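# Right the fallen red-capped vial using forceps

## Task

A vial with a red cap lies tipped over among the other vials on the tray and might have leaked. Set it upright, cap on top, in the tray's empty well, and make sure every vial ends standing upright in a well. Any contact between the robot itself and the red-capped vial fails the task, so handle it with the forceps that stand in their holder. The glass must never drop more than a few centimetres, or the task fails.

## Robot and tools

Robot: two seven-joint arms, left_arm and right_arm, each with a parallel two-finger gripper. Bases (scene frame): left_arm at (+0.009, +0.436, 0) m, right_arm at (-0.026, -0.337, 0) m, both turned only slightly about z. Scene frame: origin at table-top height midway between the nominal bases, +z up, +x out over the table, left_arm toward +y (arm names do not match image left/right). Hand positions, orientations, velocities and targets in results are in each arm's own base frame; fixed cameras and the table use the scene frame. Printed hand poses may be off by a few centimetres, more at long reach.

Gripper geometry: fingers point along the gripper's +z and open/close along its y. end_effector_position is the point between closed pads, about 2 cm behind the tips; closing pushes the tips about 10 mm further along +z, mostly while the pads are over 40 mm apart.

Rows: every motion command is built from rows of 14 numbers, each in [-1, 1]: dx, dy, dz, rx, ry, rz, opening for left_arm, then the same seven for right_arm. Always send all 14 even if one arm moves. The first six per arm are an offset (not a pose) from that arm's Hand target at the moment the action or move begins, expressed along that Hand target's own axes. Scale: 1.0 = 0.6 m for dx, dy, dz and 180 degrees for the rotation vector rx, ry, rz. Opening is absolute: +1 fully open (0.084 m), -1 closed. A 0 opening is a real command (half open); to keep a gripper as is, resend its current value (see Tool commands). Sending six zeros re-requests the current Hand target.

execute_actions(actions, cameras): actions is a list of actions; each action is up to 15 rows, one per 1/30 s step, and a short action repeats its last row to fill 15 steps. Every row counts from the action's starting Hand target, not from the previous row, and each new action starts from the updated target, so repeating an offset keeps moving. Images come back only when actions is empty or cameras asks for them; an empty list also reveals the fields normally omitted.

move(target, speed, blend, opening_speed, blocking, cameras): straight-line path for each gripper toward one row, or a list of up to 15 rows, all offsets from the same starting Hand targets. speed in m/s, 0.002 to 1 (default 0.25), rotation capped at twice that in rad/s; one value or one per target. blend in metres rounds corners of a list (0 = stop at each). opening_speed is the finger rate on the -1..+1 scale per second, at least 0.2. Total duration is capped at 10 s. Paths do not avoid obstacles or the other arm; faster moves lag, stray and hit harder. The result adds a move: line (done, off_target, moving, held, fault, and limits such as paced or held). done means at rest within 3 mm and 2 degrees; neither done nor off_target tells you about contact. blocking=false returns after about 0.5 s while the move continues.

wait(seconds 0–10): lets the scene run holding last commands. stop: brakes a running move. zoom_image(camera, region [x0,y0,x1,y1] pixels, max 504x504): closer look at the newest image of cam_head_left, cam_head_right, cam_high, cam_left_wrist or cam_right_wrist. clear_fault(arm): clears a reported torque fault on that arm. finished_scene(scene): ends the scene, irreversibly; the goal must hold with the robot away.

Control details: each step the commanded pose is clipped to within 70 mm and 16 degrees of the measured gripper; Hand target in results is the last clipped command. Grippers often settle short; a further command (even zeros) asks again, or send the missing distance. Big gripper turns can swing the elbow. A clearance check holds back commands bringing the arms too close (fingers against fingers excepted), but contact can still happen, and any press between the arms can end the scene.

Results: end_effector_position (m), quaternion wxyz, velocities; Joint positions (last number = measured finger opening in m); grip_measured on the command scale; Joint torques (drive output incl. gravity, noisy, with offsets); Tool commands; motor temperatures; Wrist depth lines giving 7x7 grids of median distance in mm (172–3000, '-' = no value; glass is see-through). Joint velocities may read within noise, hiding end-effector velocities.

Gripping: to hold, command an opening well below grip_measured; lower squeezes harder (about 24 N per pad max). Fast closes press harder. For the forceps, grip firmly but gently and keep the vial from slipping.

Avoid: touching the red-capped vial with the robot, dropping glass more than a few cm, knocking vials out of wells or anything off the table, releasing moving parts, hard hits on fixed things. Torque faults happen when contact torque hits limits (waist 43.2, shoulder 43.4, upper arm roll, elbow, forearm roll 27.6, wrist pitch 14.9, wrist roll 15.5 N m) or a motor stays saturated for 1 s; the arm stops until clear_fault. Motors heat when holding loads, reaching far or pushing an unreachable pose; MOTOR HOT appears at 65 °C and at 80 °C the arm brakes for 30–60 s. To stop pushing, command the target back past the gripper. Loose objects may occasionally be nudged by outside disturbances.

Each tool is called after "Call:" by a JSON object that holds its "api" and its "payload".

## Session

Call:
{"api": "execute_actions", "payload": {"actions": []}}

Scene clock: 0.00 s.
left_arm: end_effector_position=(+0.0658, -0.2636, +0.2811) grip_measured=+1.00 end_effector_quat_wxyz=(-0.029, +0.986, -0.131, +0.102) | right_arm: end_effector_position=(+0.5962, +0.1305, +0.1997) grip_measured=+1.00 end_effector_quat_wxyz=(+0.030, +0.637, -0.673, +0.375)
Joint positions: left_arm=[-1.098 -0.772 -0.302 0.638 0.003 1.364 -1.056 0.084] | right_arm=[0.391 0.384 0.063 1.373 -0.948 1.028 2.608 0.084]
Joint velocities: within noise
Joint torques (N m): no reading
Motor temperatures (°C): left_arm=[33 33 33 35 36 37 31] | right_arm=[37 34 36 37 32 38 30]
Wrist depth (mm): cam_left_wrist=[496 484 423 463 455 444 436 / 484 473 462 454 444 435 427 / 473 461 451 443 434 424 417 / 460 451 440 433 425 416 409 / 451 441 432 425 415 408 401 / 440 431 421 415 407 398 391 / 431 422 414 405 399 391 383] | cam_right_wrist=[1096 1375 1809 2068 530 465 415 / 1051 1343 1749 533 479 426 384 / 1031 1300 1698 483 448 402 363 / 1007 1264 1619 450 412 373 338 / 1000 1235 1536 415 388 352 323 / 972 1215 1458 391 362 330 304 / 956 1182 1400 369 343 314 287]
Hand target: left_arm +0.0658, -0.2636, +0.2811; -0.029, +0.986, -0.131, +0.102 | right_arm +0.5962, +0.1305, +0.1997; +0.030, +0.637, -0.673, +0.375
Tool commands: left_gripper/opening=+1.0 right_gripper/opening=+1.0

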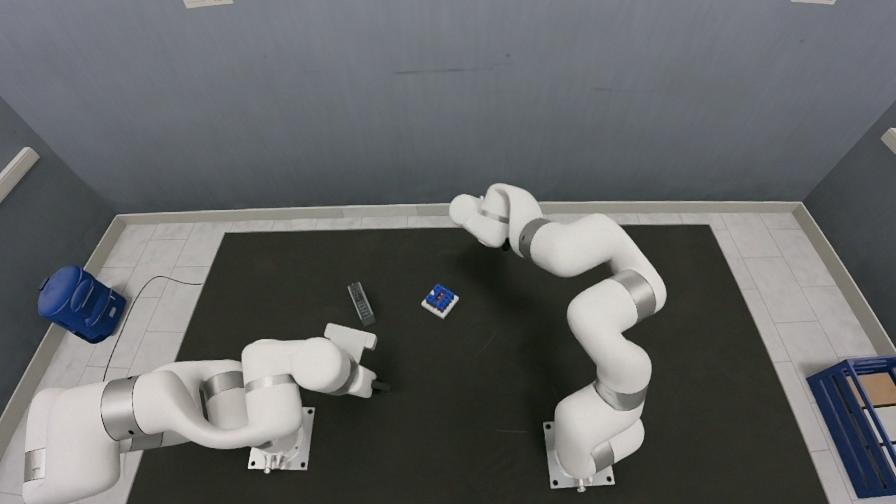

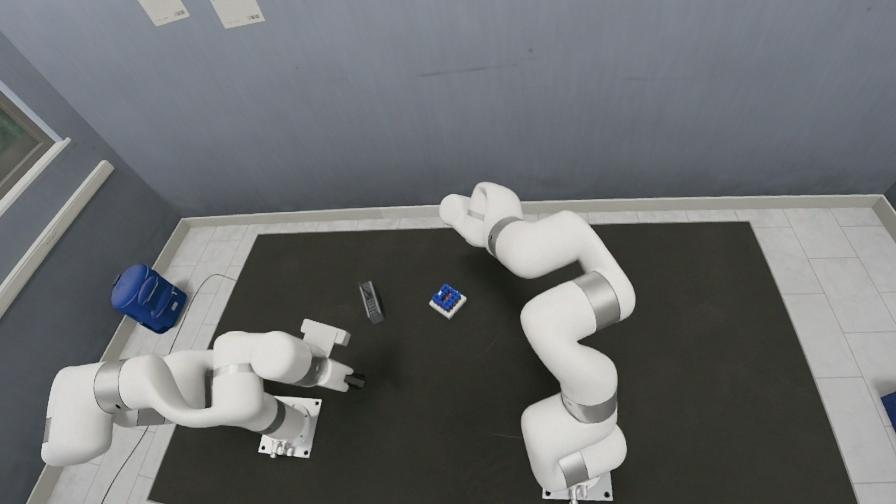

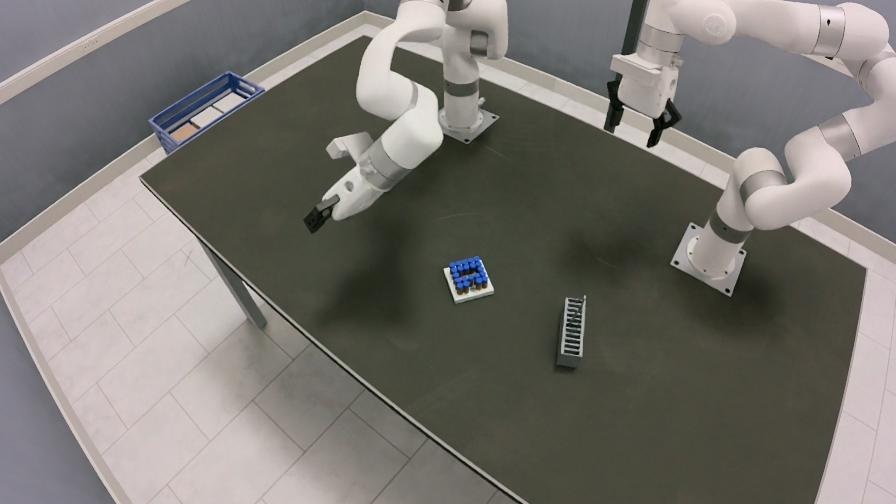

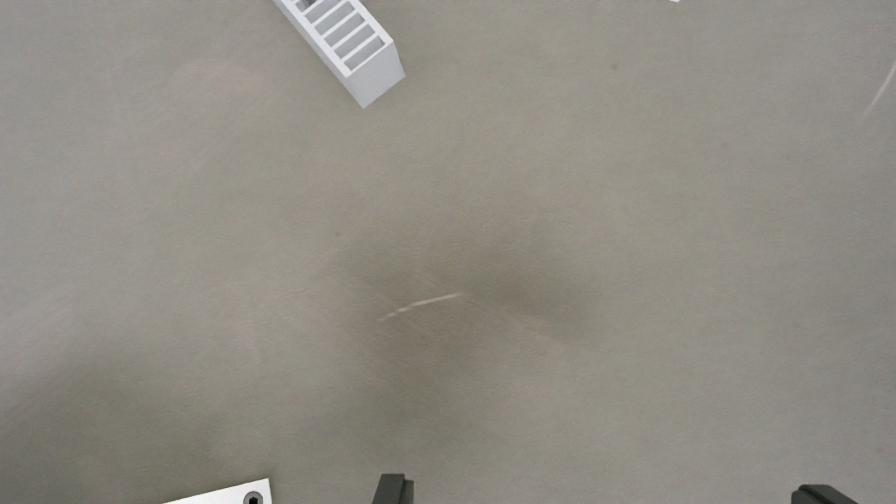

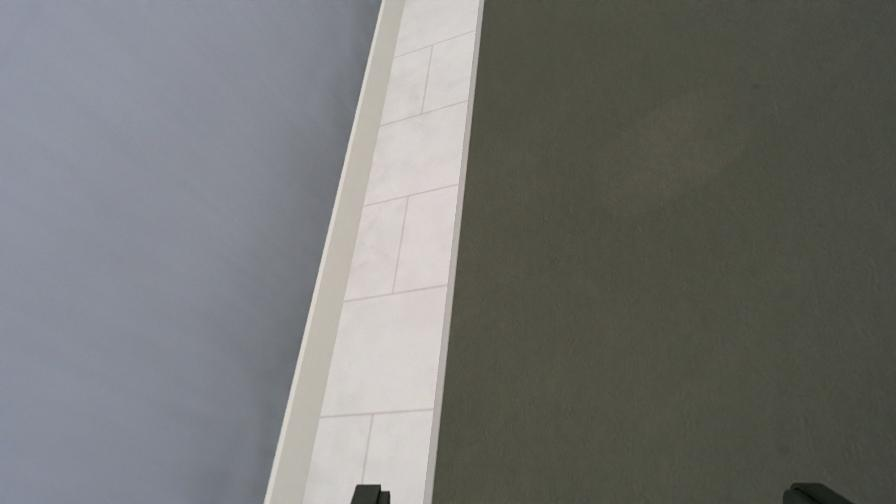

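Call:
{"api": "zoom_image", "payload": {"camera": "cam_high", "region": [430, 245, 510, 310]}}

Call:
{"api": "zoom_image", "payload": {"camera": "cam_high", "region": [545, 285, 605, 375]}}

Call:
{"api": "zoom_image", "payload": {"camera": "cam_head_left", "region": [410, 275, 470, 325]}}

Call:
{"api": "zoom_image", "payload": {"camera": "cam_head_left", "region": [330, 270, 400, 330]}}

Scaled by 6.300 from the camera's 896x504 image, which has a finer 1280x720 frame.

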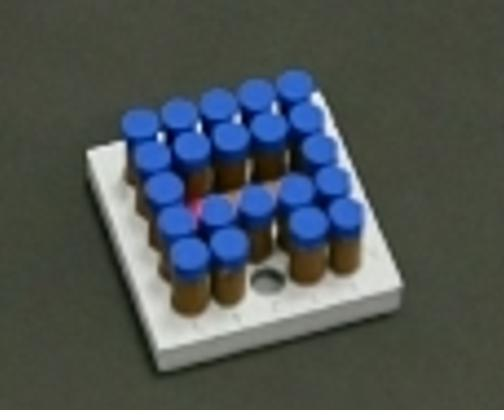

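Scaled by 5.600 from the camera's 896x504 image, which has a finer 1280x720 frame.

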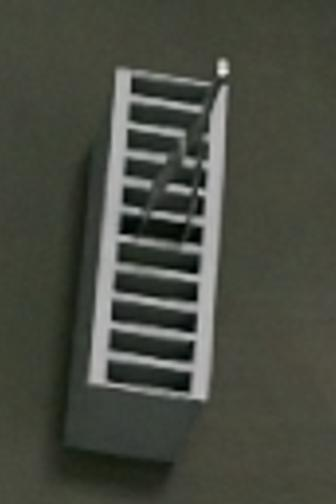

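Scaled by 8.400 from the camera's 896x504 image, which has a finer 1280x720 frame.

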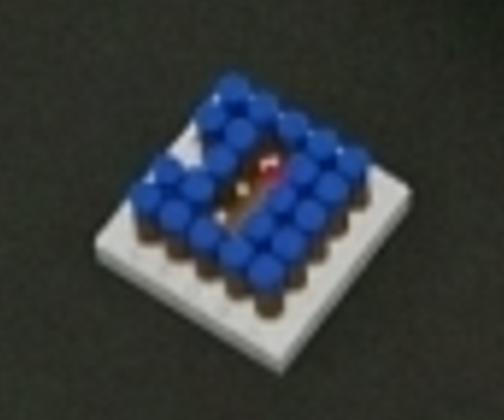

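Scaled by 7.200 from the camera's 896x504 image, which has a finer 1280x720 frame.

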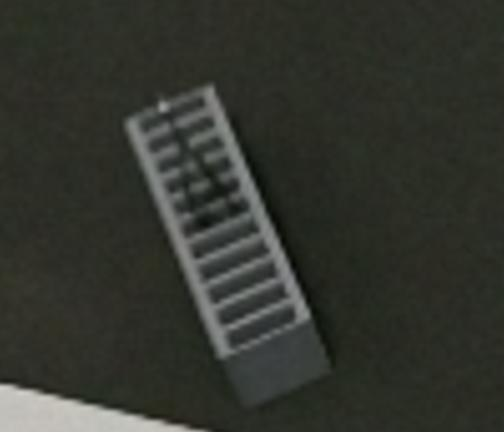

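Call:
{"api": "move", "payload": {"target": [0.323,-0.0423,0.0352,-0.0186,-0.0652,-0.0838,1,0,0,0,0,0,0,1], "cameras": ["cam_left_wrist","cam_high"]}}

Call:
{"api": "zoom_image", "payload": {"camera": "cam_left_wrist", "region": [0, 0, 448, 300]}}

Call:
{"api": "zoom_image", "payload": {"camera": "cam_left_wrist", "region": [448, 0, 896, 300]}}

Scene clock: 2.63 s.
left_arm: end_effector_position=(+0.2597, -0.2898, +0.3001) grip_measured=+1.00 end_effector_quat_wxyz=(+0.000, +1.000, +0.000, +0.000) | right_arm: end_effector_position=(+0.5962, +0.1305, +0.1997) grip_measured=+1.00 end_effector_quat_wxyz=(+0.030, +0.637, -0.673, +0.375)
Joint positions: left_arm=[-0.877 -0.305 0.032 1.013 0.01 1.317 -0.849 0.084] | right_arm=[0.391 0.384 0.063 1.373 -0.948 1.028 2.608 0.084]
Joint torques (N m): left_arm=[5.74 -11.69 1.83 15.3 -2.86 -0.35 1.58] | right_arm=[0.11 -29.22 -0.16 19.55 -0.27 -0.9 0.04]
Wrist depth (mm): cam_left_wrist=[432 431 430 428 428 427 425 / 433 433 400 430 427 413 425 / 434 432 430 430 429 392 426 / 434 432 431 429 429 427 427 / 434 432 431 430 429 428 426 / 434 432 431 431 429 428 427 / 434 432 432 430 428 428 428] | cam_right_wrist=[1096 1386 1804 2074 529 465 414 / 1048 1335 1723 531 480 426 383 / 1031 1290 1702 483 448 401 363 / 1008 1266 1619 450 413 372 339 / 992 1241 1539 416 388 353 323 / 969 1217 1468 390 361 330 304 / 956 1184 1394 370 342 315 287]
Hand target: left_arm +0.2597, -0.2898, +0.3001; +0.000, +1.000, +0.000, +0.000 | right_arm +0.5962, +0.1305, +0.1997; +0.030, +0.637, -0.673, +0.375
Off the commanded pose: left_arm 0.000 m, 0 deg | right_arm 0.000 m, 0 deg.
move: done
camera_calibration:
cam_left_wrist: T_world_to_cam=[[0.0252529, -0.999351, -0.0256685, -0.253108], [-0.99967, -0.0253651, 0.00405133, 0.316558], [-0.00469979, 0.0255577, -0.999662, 0.442401], [0, 0, 0, 1]] pos_world=[0.324924, -0.256221, 0.434472]
Images, in order (width x height): cam_high 896x504, cam_left_wrist 896x504.

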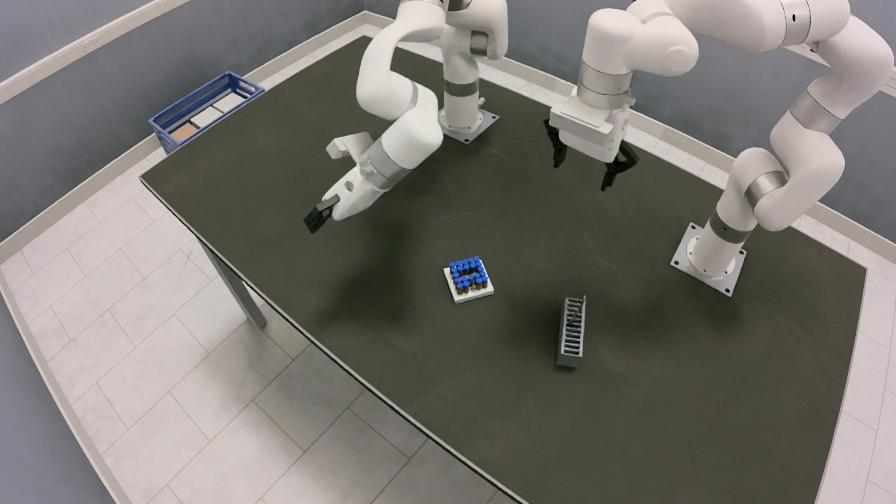

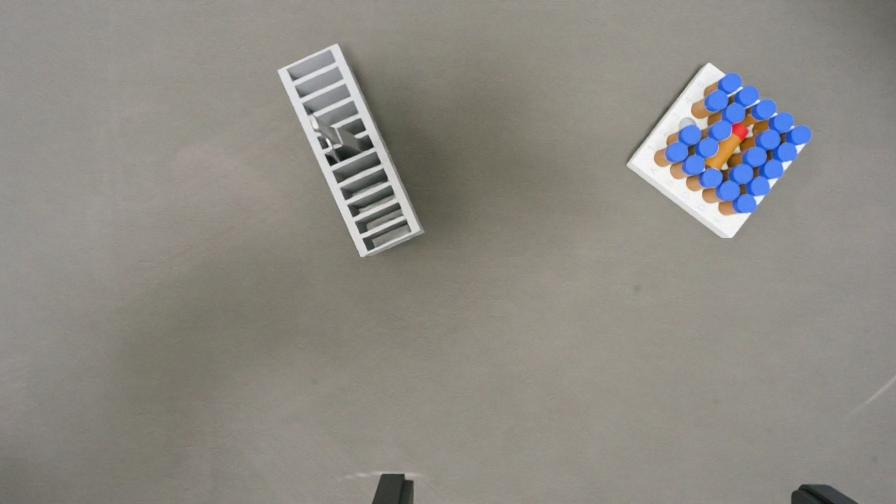

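Scaled by 1.125 from the camera's 896x504 image, which has a finer 1280x720 frame.

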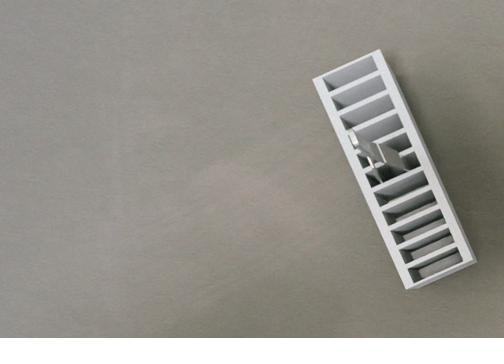

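Scaled by 1.125 from the camera's 896x504 image, which has a finer 1280x720 frame.

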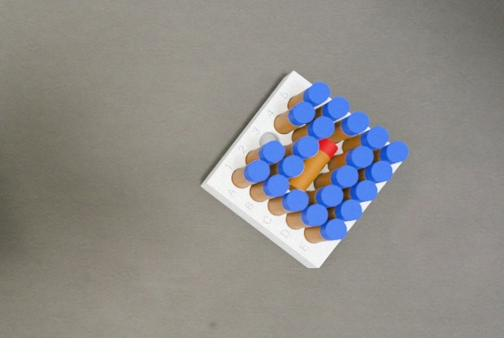

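Call:
{"api": "move", "payload": {"target": [0.033,-0.117,0.133,0,0,0,1,0,0,0,0,0,0,1], "cameras": ["cam_left_wrist"]}}

Call:
{"api": "zoom_image", "payload": {"camera": "cam_left_wrist", "region": [300, 20, 600, 250]}}

Call:
{"api": "move", "payload": {"target": [0.033,0.383,0.033,0,0,0,1,0,0,0,0,0,0,1], "cameras": ["cam_left_wrist"]}}

Call:
{"api": "zoom_image", "payload": {"camera": "cam_left_wrist", "region": [300, 50, 620, 330]}}

Scene clock: 4.03 s.
left_arm: end_effector_position=(+0.2796, -0.2197, +0.2203) grip_measured=+1.00 end_effector_quat_wxyz=(+0.000, +1.000, +0.000, +0.000) | right_arm: end_effector_position=(+0.5962, +0.1305, +0.1997) grip_measured=+1.00 end_effector_quat_wxyz=(+0.030, +0.637, -0.673, +0.375)
Joint positions: left_arm=[-0.811 -0.387 0.132 0.716 0.056 1.1 -0.714 0.084] | right_arm=[0.391 0.384 0.063 1.373 -0.948 1.028 2.608 0.084]
Joint torques (N m): left_arm=[5.65 -17.62 1.31 10.13 2.56 -2.13 1.63] | right_arm=[0.04 -29.3 -0.28 19.58 -0.23 -0.93 -0.01]
Wrist depth (mm): cam_left_wrist=[352 352 350 350 349 347 347 / 353 352 351 323 350 347 347 / 353 353 351 301 349 348 333 / 354 352 351 351 350 349 348 / 353 353 351 350 350 349 348 / 354 353 352 351 350 349 348 / 355 353 352 350 350 349 348] | cam_right_wrist=[1096 1375 1818 2074 527 463 415 / 1053 1335 1754 531 480 426 384 / 1029 1297 1715 482 448 401 363 / 1010 1266 1626 451 412 372 339 / 988 1233 1523 415 389 353 323 / 974 1211 1458 391 361 330 304 / 956 1176 1391 369 342 315 287]
Hand target: left_arm +0.2796, -0.2197, +0.2203; +0.000, +1.000, +0.000, +0.000 | right_arm +0.5962, +0.1305, +0.1997; +0.030, +0.637, -0.673, +0.375
Off the commanded pose: left_arm 0.000 m, 0 deg | right_arm 0.000 m, 0 deg.
move: done
camera_calibration:
cam_left_wrist: T_world_to_cam=[[0.0252559, -0.999354, -0.0255661, -0.185642], [-0.99967, -0.025365, 0.00395389, 0.338587], [-0.00459982, 0.0254578, -0.999665, 0.360878], [0, 0, 0, 1]] pos_world=[0.344824, -0.18612, 0.354672]
Images, in order (width x height): cam_left_wrist 896x504.

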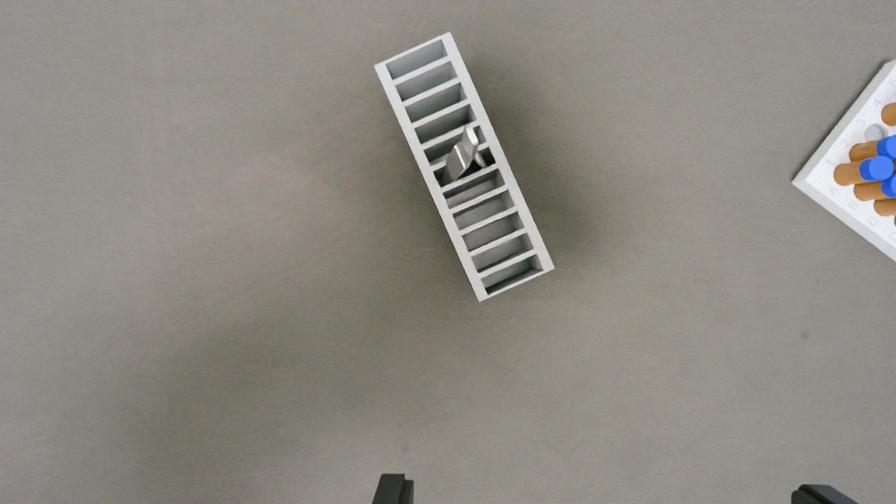

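Scaled by 1.680 from the camera's 896x504 image, which has a finer 1280x720 frame.

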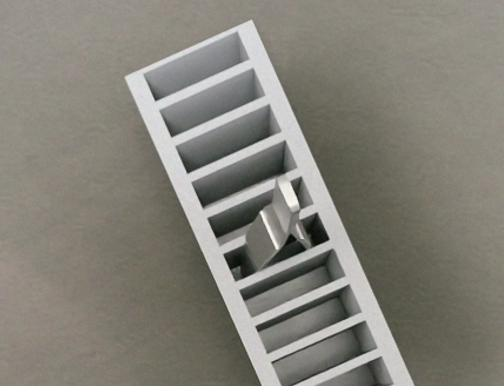

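Scene clock: 5.50 s.
left_arm: end_effector_position=(+0.2993, -0.4495, +0.2006) grip_measured=+1.00 end_effector_quat_wxyz=(+0.000, +1.000, +0.000, +0.000) | right_arm: end_effector_position=(+0.5962, +0.1305, +0.1997) grip_measured=+1.00 end_effector_quat_wxyz=(+0.030, +0.637, -0.673, +0.375)
Joint positions: left_arm=[-0.962 0.25 -0.023 1.351 0.007 1.101 -0.987 0.084] | right_arm=[0.391 0.384 0.063 1.373 -0.948 1.028 2.608 0.084]
Joint torques (N m): left_arm=[-5.8 -29.03 -2.09 15.21 2.47 -0.51 -1.65] | right_arm=[0.41 -29 -0.1 19.53 -0.19 -0.88 0.06]
Wrist depth (mm): cam_left_wrist=[333 332 331 331 329 328 327 / 333 332 331 329 329 328 328 / 333 333 332 306 315 328 327 / 314 332 332 317 330 328 328 / 334 333 332 331 330 329 328 / 334 333 333 331 330 329 328 / 334 334 332 331 331 329 328] | cam_right_wrist=[1098 1386 1818 2080 527 464 414 / 1050 1345 1745 531 479 427 383 / 1026 1302 1711 483 448 401 363 / 1008 1269 1630 450 413 372 339 / 991 1233 1550 416 388 352 323 / 969 1215 1458 391 361 330 304 / 953 1188 1386 369 343 314 287]
Hand target: left_arm +0.2993, -0.4495, +0.2006; +0.000, +1.000, +0.000, +0.000 | right_arm +0.5962, +0.1305, +0.1997; +0.030, +0.637, -0.673, +0.375
Off the commanded pose: left_arm 0.000 m, 0 deg | right_arm 0.000 m, 0 deg.
move: done
camera_calibration:
cam_left_wrist: T_world_to_cam=[[0.0253513, -0.999349, -0.0256688, -0.416293], [-0.999668, -0.0254634, 0.00404978, 0.352456], [-0.00470076, 0.0255576, -0.999662, 0.347202], [0, 0, 0, 1]] pos_world=[0.364524, -0.415921, 0.334972]
Images, in order (width x height): cam_left_wrist 896x504.

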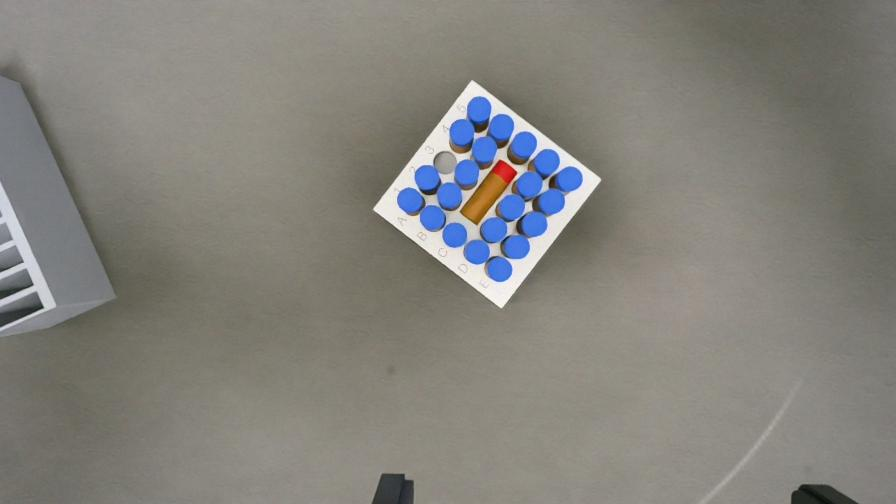

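Scaled by 1.575 from the camera's 896x504 image, which has a finer 1280x720 frame.

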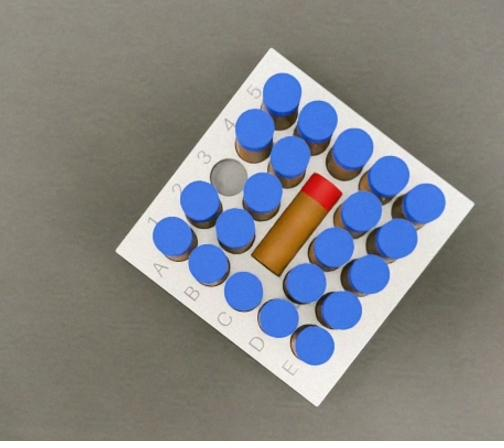

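Call:
{"api": "move", "payload": {"target": [-0.121,-0.381,0.141,0,0.333,0,1,0,0,0,0,0,0,1], "cameras": ["cam_left_wrist"], "speed": 0.5}}

Call:
{"api": "zoom_image", "payload": {"camera": "cam_left_wrist", "region": [250, 50, 650, 400]}}

Scene clock: 8.43 s.
left_arm: end_effector_position=(+0.2268, -0.2208, +0.1158) grip_measured=+1.00 end_effector_quat_wxyz=(+0.000, +0.866, +0.000, +0.500) | right_arm: end_effector_position=(+0.5962, +0.1305, +0.1997) grip_measured=+1.00 end_effector_quat_wxyz=(+0.030, +0.637, -0.673, +0.375)
Joint positions: left_arm=[-1.009 -0.36 -0.339 0.155 1.443 0.898 -2.548 0.084] | right_arm=[0.391 0.384 0.063 1.373 -0.948 1.028 2.608 0.084]
Joint torques (N m): left_arm=[-6.04 -2.19 -0.85 10.62 -2.7 1.26 -1.7] | right_arm=[0.09 -28.94 -0.11 19.49 -0.26 -0.92 0.06]
Wrist depth (mm): cam_left_wrist=[1317 1302 1295 1278 1262 1246 1246 / 1408 1380 1366 1353 1335 1325 1315 / 556 593 597 596 560 1369 1350 / 466 467 467 469 469 469 470 / 402 403 386 305 404 387 386 / 339 340 340 284 328 341 316 / 294 294 294 285 285 295 296] | cam_right_wrist=[1101 1391 1813 2087 530 465 414 / 1058 1348 1758 531 480 427 383 / 1023 1300 1719 482 448 400 363 / 1007 1269 1626 451 412 373 338 / 991 1237 1539 415 389 352 322 / 976 1215 1449 390 361 330 304 / 950 1180 1400 369 342 314 287]
Hand target: left_arm +0.2268, -0.2209, +0.1159; +0.000, +0.866, +0.000, +0.500 | right_arm +0.5962, +0.1305, +0.1997; +0.030, +0.637, -0.673, +0.375
Off the commanded pose: left_arm 0.000 m, 0 deg | right_arm 0.000 m, 0 deg.
move: done
camera_calibration:
cam_left_wrist: T_world_to_cam=[[0.0349451, -0.999344, 0.00952871, -0.194386], [-0.504276, -0.0258637, -0.863155, 0.274212], [0.862835, 0.0253579, -0.504849, 0.00213258], [0, 0, 0, 1]] pos_world=[0.143231, -0.187221, 0.239616]
Images, in order (width x height): cam_left_wrist 896x504.

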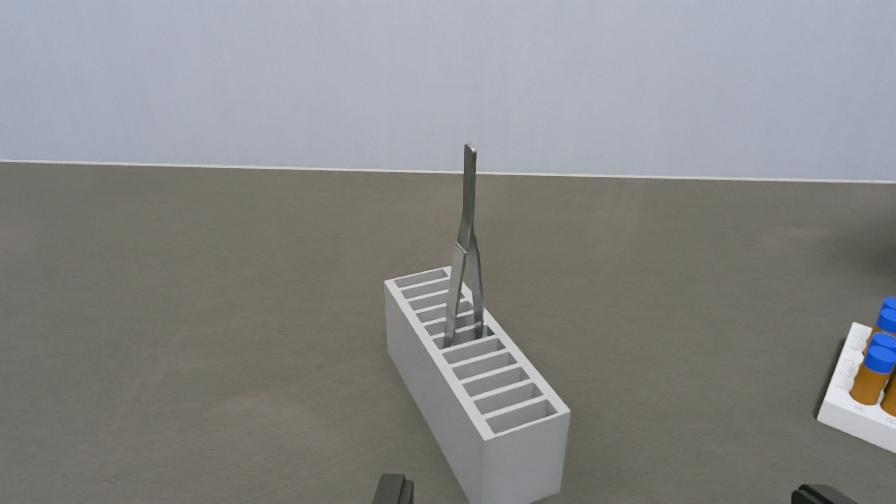

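Scaled by 1.260 from the camera's 896x504 image, which has a finer 1280x720 frame.

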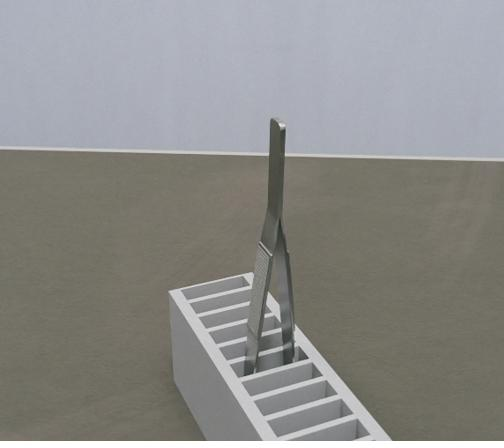

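Call:
{"api": "move", "payload": {"target": [[0.173,0,-0.1,0.0738,-0.3277,-0.1278,1,0,0,0,0,0,0,1],[0.238,-0.0555,0.165,0.0738,-0.3277,-0.1278,1,0,0,0,0,0,0,1]], "blend": 0.02, "cameras": ["cam_left_wrist","cam_high"], "speed": 0.3}}

Call:
{"api": "zoom_image", "payload": {"camera": "cam_left_wrist", "region": [300, 100, 800, 504]}}

Scene clock: 12.83 s.
left_arm: end_effector_position=(+0.3840, -0.1876, +0.1899) grip_measured=+1.00 end_effector_quat_wxyz=(+0.000, +0.976, +0.219, +0.000) | right_arm: end_effector_position=(+0.5962, +0.1305, +0.1997) grip_measured=+1.00 end_effector_quat_wxyz=(+0.030, +0.637, -0.673, +0.375)
Joint positions: left_arm=[-1.158 -0.132 0.683 0.891 0.098 0.997 -0.975 0.084] | right_arm=[0.391 0.384 0.063 1.373 -0.948 1.028 2.608 0.084]
Joint torques (N m): left_arm=[-5.99 -10.94 0.5 14.77 -2.93 -0.32 1.63] | right_arm=[0.14 -29.22 -0.19 19.44 -0.3 -0.88 0.04]
Wrist depth (mm): cam_left_wrist=[321 321 320 319 318 317 317 / 323 322 320 319 318 317 316 / 323 322 321 319 319 318 317 / 323 322 321 320 319 319 317 / 324 323 321 320 315 318 317 / 323 323 321 321 303 319 318 / 324 322 322 320 289 319 318] | cam_right_wrist=[1096 1380 1813 2050 527 464 414 / 1046 1345 1749 531 479 426 384 / 1031 1305 1702 483 447 400 363 / 1014 1269 1619 451 412 373 339 / 995 1241 1546 415 388 352 323 / 970 1205 1455 391 362 330 304 / 953 1178 1391 370 343 314 287]
Hand target: left_arm +0.3840, -0.1876, +0.1899; +0.000, +0.976, +0.219, +0.000 | right_arm +0.5962, +0.1305, +0.1997; +0.030, +0.637, -0.673, +0.375
Off the commanded pose: left_arm 0.000 m, 0 deg | right_arm 0.000 m, 0 deg.
move: done
camera_calibration:
cam_left_wrist: T_world_to_cam=[[0.45119, -0.89205, -0.0259601, -0.300415], [-0.892277, -0.451457, 0.00525705, 0.322531], [-0.0164094, 0.0207916, -0.999649, 0.333885], [0, 0, 0, 1]] pos_world=[0.42881, -0.129318, 0.324273]
Images, in order (width x height): cam_high 896x504, cam_left_wrist 896x504.

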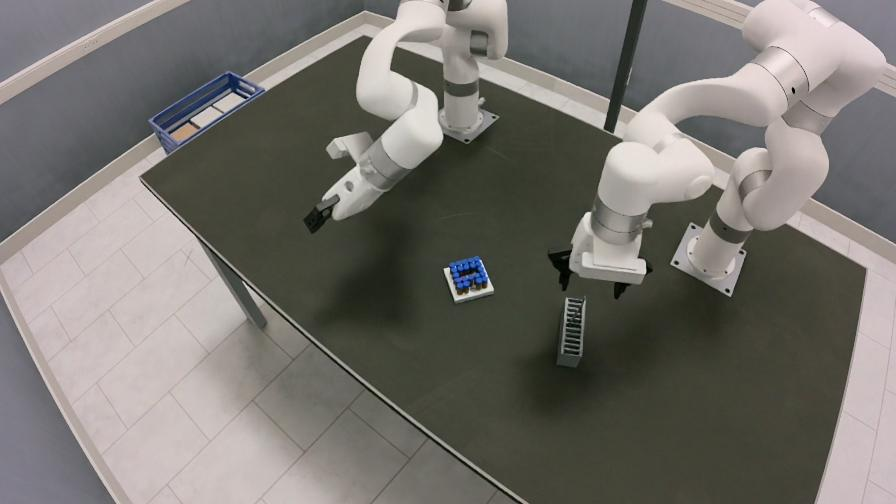

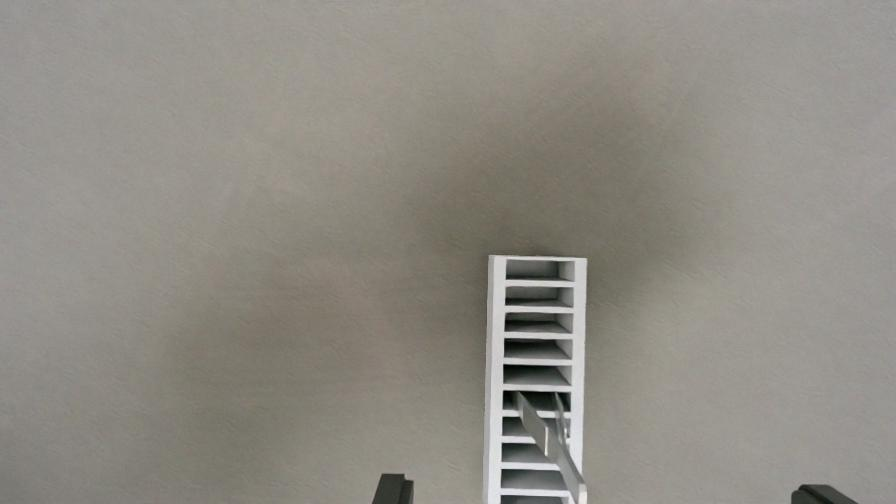

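Scaled by 1.008 from the camera's 896x504 image, which has a finer 1280x720 frame.

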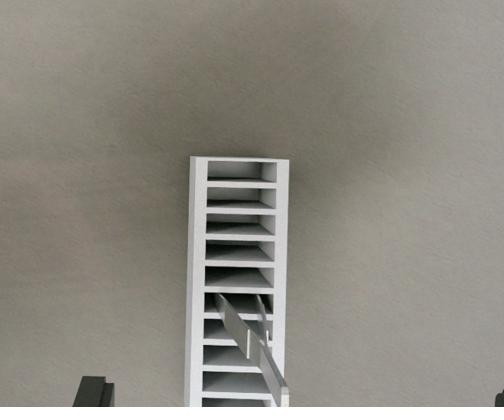

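Call:
{"api": "move", "payload": {"target": [0,0.0033,0.183,0,0,0,1,0,0,0,0,0,0,1], "speed": 0.12}}

Call:
{"api": "move", "payload": {"target": [0,0,0,0,0,0,-0.8,0,0,0,0,0,0,1], "opening_speed": 0.8, "cameras": ["cam_left_wrist"]}}

Call:
{"api": "zoom_image", "payload": {"camera": "cam_left_wrist", "region": [450, 254, 750, 504]}}

Scene clock: 14.63 s.
left_arm: end_effector_position=(+0.4066, -0.2014, +0.1058) grip_measured=+1.00 end_effector_quat_wxyz=(+0.018, +0.976, +0.218, +0.023) | right_arm: end_effector_position=(+0.5962, +0.1305, +0.1997) grip_measured=+1.00 end_effector_quat_wxyz=(+0.030, +0.637, -0.673, +0.375)
Joint positions: left_arm=[-1.156 0.107 0.698 0.817 -0.108 0.68 -0.82 0.084] | right_arm=[0.391 0.384 0.063 1.373 -0.948 1.028 2.608 0.084]
Joint torques (N m): left_arm=[-0.41 -16.12 1.02 12.84 0.11 -0.44 -0.25] | right_arm=[0.22 -28.92 -0.1 19.63 -0.29 -0.89 -0.02]
Wrist depth (mm): cam_left_wrist=[235 237 238 240 242 243 244 / 235 236 238 239 241 242 244 / 234 235 237 239 240 242 243 / 233 235 236 237 239 241 242 / 233 234 235 233 238 240 242 / 231 233 235 207 237 239 240 / 231 232 233 197 236 238 240] | cam_right_wrist=[1101 1383 1823 2106 528 464 414 / 1051 1340 1754 532 480 426 384 / 1031 1285 1706 483 448 400 363 / 1003 1266 1622 450 412 371 339 / 994 1230 1553 415 388 352 323 / 972 1209 1455 390 361 330 305 / 954 1180 1397 369 342 314 287]
Hand target: left_arm +0.4066, -0.2014, +0.1058; +0.018, +0.976, +0.218, +0.023 (not the last commanded pose) | right_arm +0.5962, +0.1305, +0.1997; +0.030, +0.637, -0.673, +0.375
Tool commands: left_gripper/opening=+1.0 right_gripper/opening=+1.0
Off the commanded pose: left_arm 0.036 m, 3 deg | right_arm 0.000 m, 0 deg.
TORQUE FAULT: the external load on joint 4 (elbow) of the left arm reached its load limit, and that arm stopped. The contact can be on any part of that arm beyond that joint, not only on its tool. A torque fault puts only its own arm into a fault stop. That arm's remaining commands of this call were not run. The hold on joint 4 (elbow) of that arm was moved back by the arm itself, up to 3 degrees, as the stop began. That arm is still stopped at the end of this call. While its stop runs, that arm, its gripper or tool too, takes no new command.
CLEAR FAULT: the left arm stays stopped (state 4) until you call clear_fault(arm="left_arm").
End effector pose when the fault began: left_arm: position (+0.3854, -0.1893, +0.0868), quat_wxyz (+0.001, +0.976, +0.220, +0.002)
Joint positions when the fault began: left_arm=[-1.156 0.107 0.698 0.765 -0.107 0.683 -0.821 0.084]
move: fault (left_arm)

not run: an earlier result of this reply reported a stop or a fault. Calls in your next reply go to the robot.

Scaled by 1.680 from the camera's 896x504 image, which has a finer 1280x720 frame.
This view is cut from an older image: the scene may have changed since it was taken.

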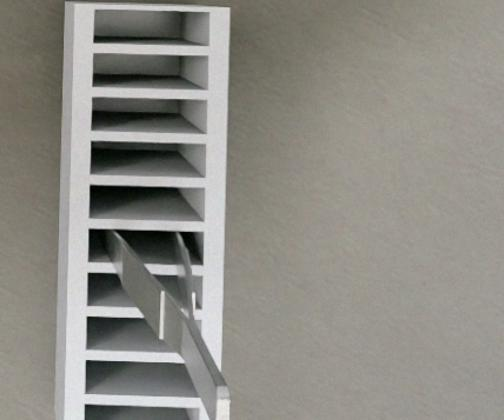

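Call:
{"api": "clear_fault", "payload": {"arm": "left_arm", "cameras": ["cam_left_wrist"]}}

Call:
{"api": "zoom_image", "payload": {"camera": "cam_left_wrist", "region": [450, 254, 750, 504]}}

Scene clock: 14.83 s.
left_arm: end_effector_position=(+0.4066, -0.2014, +0.1058) grip_measured=+1.00 end_effector_quat_wxyz=(+0.018, +0.976, +0.218, +0.023) | right_arm: end_effector_position=(+0.5962, +0.1305, +0.1997) grip_measured=+1.00 end_effector_quat_wxyz=(+0.030, +0.637, -0.673, +0.375)
Joint positions: left_arm=[-1.156 0.107 0.698 0.817 -0.108 0.68 -0.82 0.084] | right_arm=[0.391 0.384 0.063 1.373 -0.948 1.028 2.608 0.084]
Joint torques (N m): left_arm=[-0.3 -15.61 1.07 12.86 0.4 -0.49 -0.15] | right_arm=[0.13 -28.98 -0.18 19.59 -0.29 -0.9 0.05]
Wrist depth (mm): cam_left_wrist=[235 237 238 240 241 243 245 / 235 236 237 239 241 242 244 / 234 236 237 238 240 241 243 / 233 235 236 237 239 241 242 / 232 234 235 233 239 240 241 / 232 233 234 207 237 239 240 / 231 232 233 197 237 238 240] | cam_right_wrist=[1094 1386 1823 2074 528 463 414 / 1048 1345 1754 530 480 426 384 / 1031 1295 1698 482 447 401 363 / 1010 1271 1622 451 413 372 339 / 991 1233 1553 414 387 353 323 / 970 1213 1458 390 361 331 304 / 949 1178 1402 368 343 314 287]
Hand target: left_arm +0.4066, -0.2014, +0.1058; +0.018, +0.976, +0.218, +0.023 (not the last commanded pose) | right_arm +0.5962, +0.1305, +0.1997; +0.030, +0.637, -0.673, +0.375
Tool commands: left_gripper/opening=+1.0 right_gripper/opening=+1.0
Off the commanded pose: left_arm 0.036 m, 3 deg | right_arm 0.000 m, 0 deg.
TORQUE FAULT, CONTINUED: the left arm's stop, for the torque fault of joint 4 (elbow) that an earlier result reported, is over. The call counts as one of the actions that you can send in this scene. The hold on joint 4 (elbow) of that arm was moved back by the arm itself, up to 3 degrees, as the stop began. That arm's target is now where it stood when the stop ended, not its last command. That arm's gripper keeps its grip as last carried out, and that arm accepts commands again: back off and push less far.
CLEAR FAULT: your call cleared the left arm's torque fault. If a joint's load stays at its limit, that arm stops again at once.
camera_calibration:
cam_left_wrist: T_world_to_cam=[[0.448989, -0.893313, 0.0200193, -0.329244], [-0.892795, -0.449416, -0.0306891, 0.341198], [0.036412, -0.00409409, -0.999328, 0.223798], [0, 0, 0, 1]] pos_world=[0.444298, -0.139862, 0.24071]
Images, in order (width x height): cam_left_wrist 896x504.

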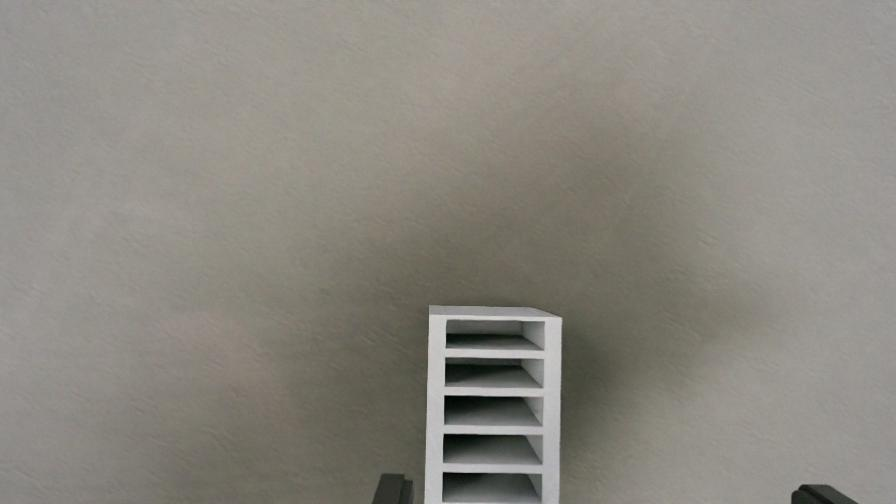

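Scaled by 1.680 from the camera's 896x504 image, which has a finer 1280x720 frame.

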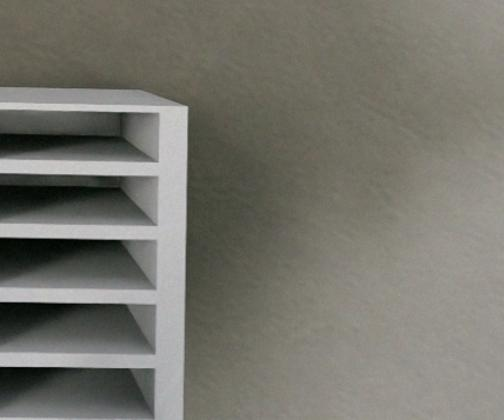

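Call:
{"api": "move", "payload": {"target": [[0,0,-0.142,0.0144,-0.0118,0,1,0,0,0,0,0,0,1],[-0.025,-0.035,-0.142,0.0144,-0.0118,0,1,0,0,0,0,0,0,1]], "blend": 0.01, "cameras": ["cam_left_wrist","cam_high"]}}

Call:
{"api": "zoom_image", "payload": {"camera": "cam_left_wrist", "region": [450, 254, 750, 504]}}

Scene clock: 16.27 s.
left_arm: end_effector_position=(+0.3796, -0.1866, +0.1893) grip_measured=+1.00 end_effector_quat_wxyz=(+0.000, +0.976, +0.218, +0.000) | right_arm: end_effector_position=(+0.5962, +0.1305, +0.1997) grip_measured=+1.00 end_effector_quat_wxyz=(+0.030, +0.637, -0.673, +0.375)
Joint positions: left_arm=[-1.169 -0.151 0.689 0.875 0.113 0.996 -0.987 0.084] | right_arm=[0.391 0.384 0.063 1.373 -0.948 1.028 2.608 0.084]
Joint torques (N m): left_arm=[5.51 -22.79 -3.32 9.66 2.49 -0.58 -1.77] | right_arm=[0.06 -29 -0.27 19.59 -0.27 -0.94 -0.06]
Wrist depth (mm): cam_left_wrist=[321 320 320 319 318 316 316 / 321 321 320 319 318 317 316 / 321 321 319 319 318 317 316 / 323 321 320 319 319 317 317 / 322 321 320 320 315 317 316 / 323 321 321 320 270 317 317 / 323 322 321 321 291 319 318] | cam_right_wrist=[1098 1380 1823 2080 528 464 414 / 1048 1337 1767 532 481 426 383 / 1028 1305 1706 481 447 401 362 / 1007 1269 1619 450 411 372 340 / 990 1244 1533 414 388 353 323 / 974 1203 1468 391 361 330 304 / 948 1186 1394 369 342 314 287]
Hand target: left_arm +0.3796, -0.1866, +0.1893; +0.000, +0.976, +0.218, +0.000 | right_arm +0.5962, +0.1305, +0.1997; +0.030, +0.637, -0.673, +0.375
Off the commanded pose: left_arm 0.000 m, 0 deg | right_arm 0.000 m, 0 deg.
move: done
camera_calibration:
cam_left_wrist: T_world_to_cam=[[0.448791, -0.893251, -0.0262612, -0.296817], [-0.893485, -0.449063, 0.00525478, 0.319882], [-0.0164868, 0.0211057, -0.999641, 0.333169], [0, 0, 0, 1]] pos_world=[0.424511, -0.128516, 0.323573]
Images, in order (width x height): cam_high 896x504, cam_left_wrist 896x504.

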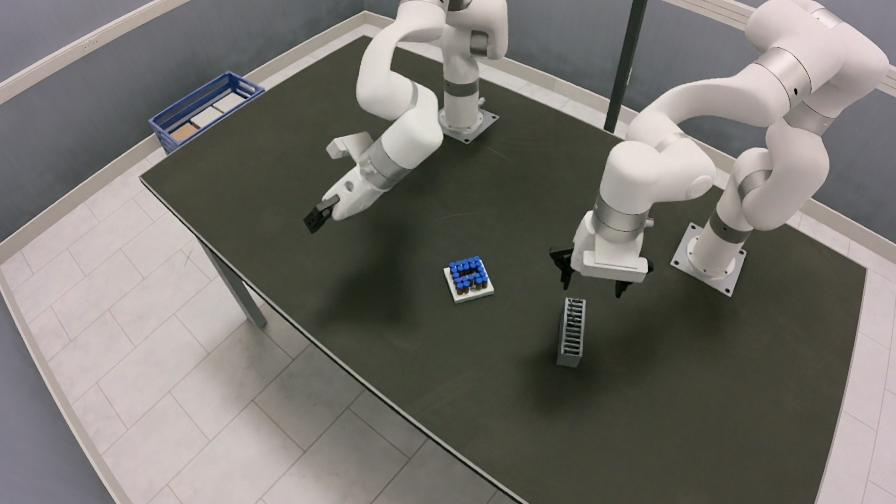

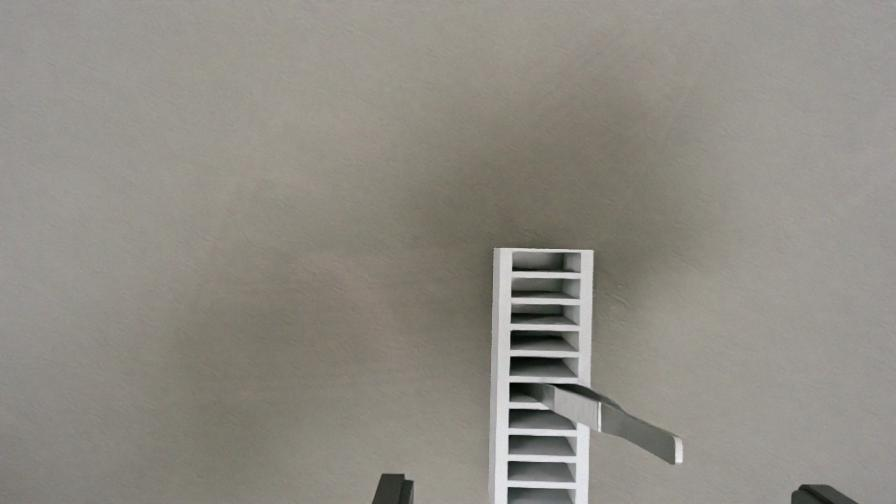

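Scaled by 1.680 from the camera's 896x504 image, which has a finer 1280x720 frame.

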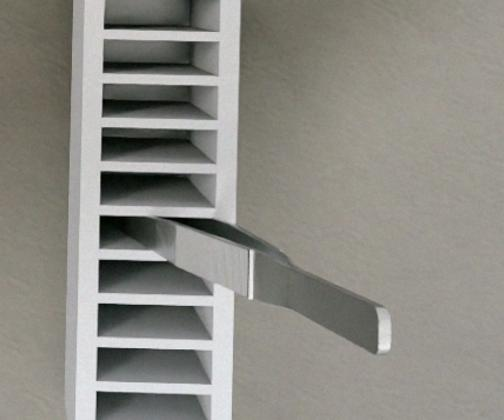

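Call:
{"api": "move", "payload": {"target": [[0.021,0.0623,0.015,0.0757,-0.0235,0,1,0,0,0,0,0,0,1],[0.0102,0.0273,0.156,0.0757,-0.0235,0,1,0,0,0,0,0,0,1]], "blend": 0.003, "speed": [0.15,0.06], "cameras": ["cam_left_wrist"]}}

Call:
{"api": "zoom_image", "payload": {"camera": "cam_left_wrist", "region": [400, 204, 800, 504]}}

Scene clock: 20.07 s.
left_arm: end_effector_position=(+0.3921, -0.1989, +0.0957) grip_measured=+1.00 end_effector_quat_wxyz=(-0.108, +0.968, +0.216, -0.062) | right_arm: end_effector_position=(+0.5962, +0.1305, +0.1997) grip_measured=+1.00 end_effector_quat_wxyz=(+0.030, +0.637, -0.673, +0.375)
Joint positions: left_arm=[-1.139 0.313 0.669 1.059 -0.122 1.05 -0.837 0.084] | right_arm=[0.391 0.384 0.063 1.373 -0.948 1.028 2.608 0.084]
Joint torques (N m): left_arm=[5.73 -21.65 1.26 8.32 -2.93 -1.7 1.54] | right_arm=[-0.01 -29.09 -0.29 19.6 -0.36 -0.94 0.09]
Wrist depth (mm): cam_left_wrist=[268 253 240 228 217 205 197 / 271 256 242 231 218 207 198 / 274 259 245 233 220 209 200 / 277 261 247 235 216 211 201 / 280 264 250 239 185 213 203 / 283 267 252 242 188 214 205 / 286 270 254 244 190 216 206] | cam_right_wrist=[1101 1375 1799 2074 528 464 414 / 1053 1332 1754 532 481 426 384 / 1032 1292 1715 483 447 401 363 / 1005 1266 1622 451 412 372 339 / 987 1239 1543 415 388 353 323 / 974 1209 1465 391 361 330 304 / 956 1196 1394 369 342 315 288]
Hand target: left_arm +0.3921, -0.1989, +0.0957; -0.108, +0.968, +0.216, -0.062 | right_arm +0.5962, +0.1305, +0.1997; +0.030, +0.637, -0.673, +0.375
Off the commanded pose: left_arm 0.000 m, 0 deg | right_arm 0.000 m, 0 deg.
move: done
camera_calibration:
cam_left_wrist: T_world_to_cam=[[0.424319, -0.866654, -0.262421, -0.278285], [-0.887025, -0.456081, 0.071954, 0.31574], [-0.182044, 0.202242, -0.962267, 0.337504], [0, 0, 0, 1]] pos_world=[0.459591, -0.165431, 0.229022]
Images, in order (width x height): cam_left_wrist 896x504.

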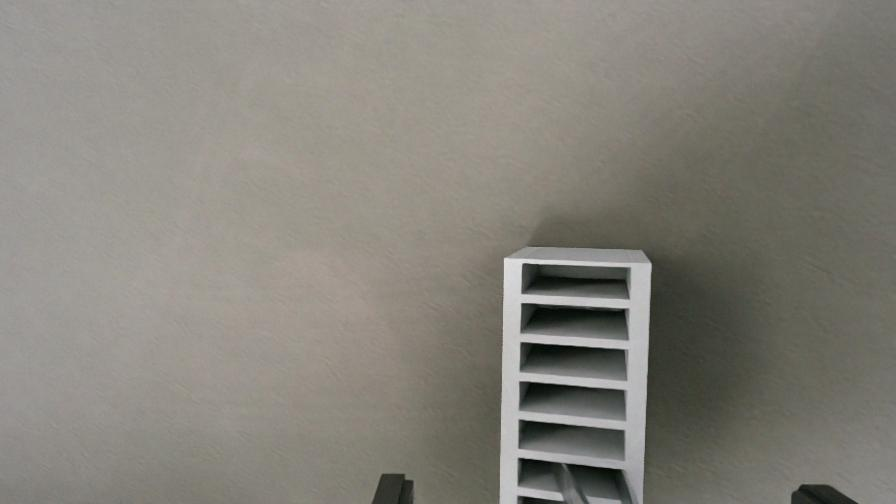

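Scaled by 1.260 from the camera's 896x504 image, which has a finer 1280x720 frame.

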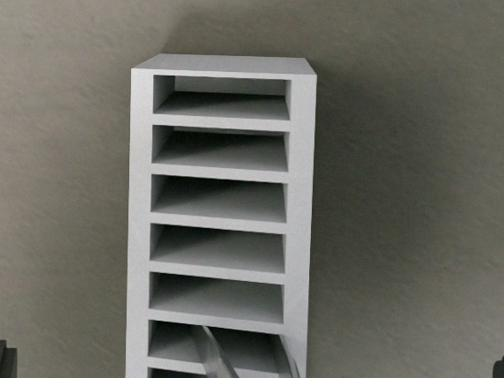

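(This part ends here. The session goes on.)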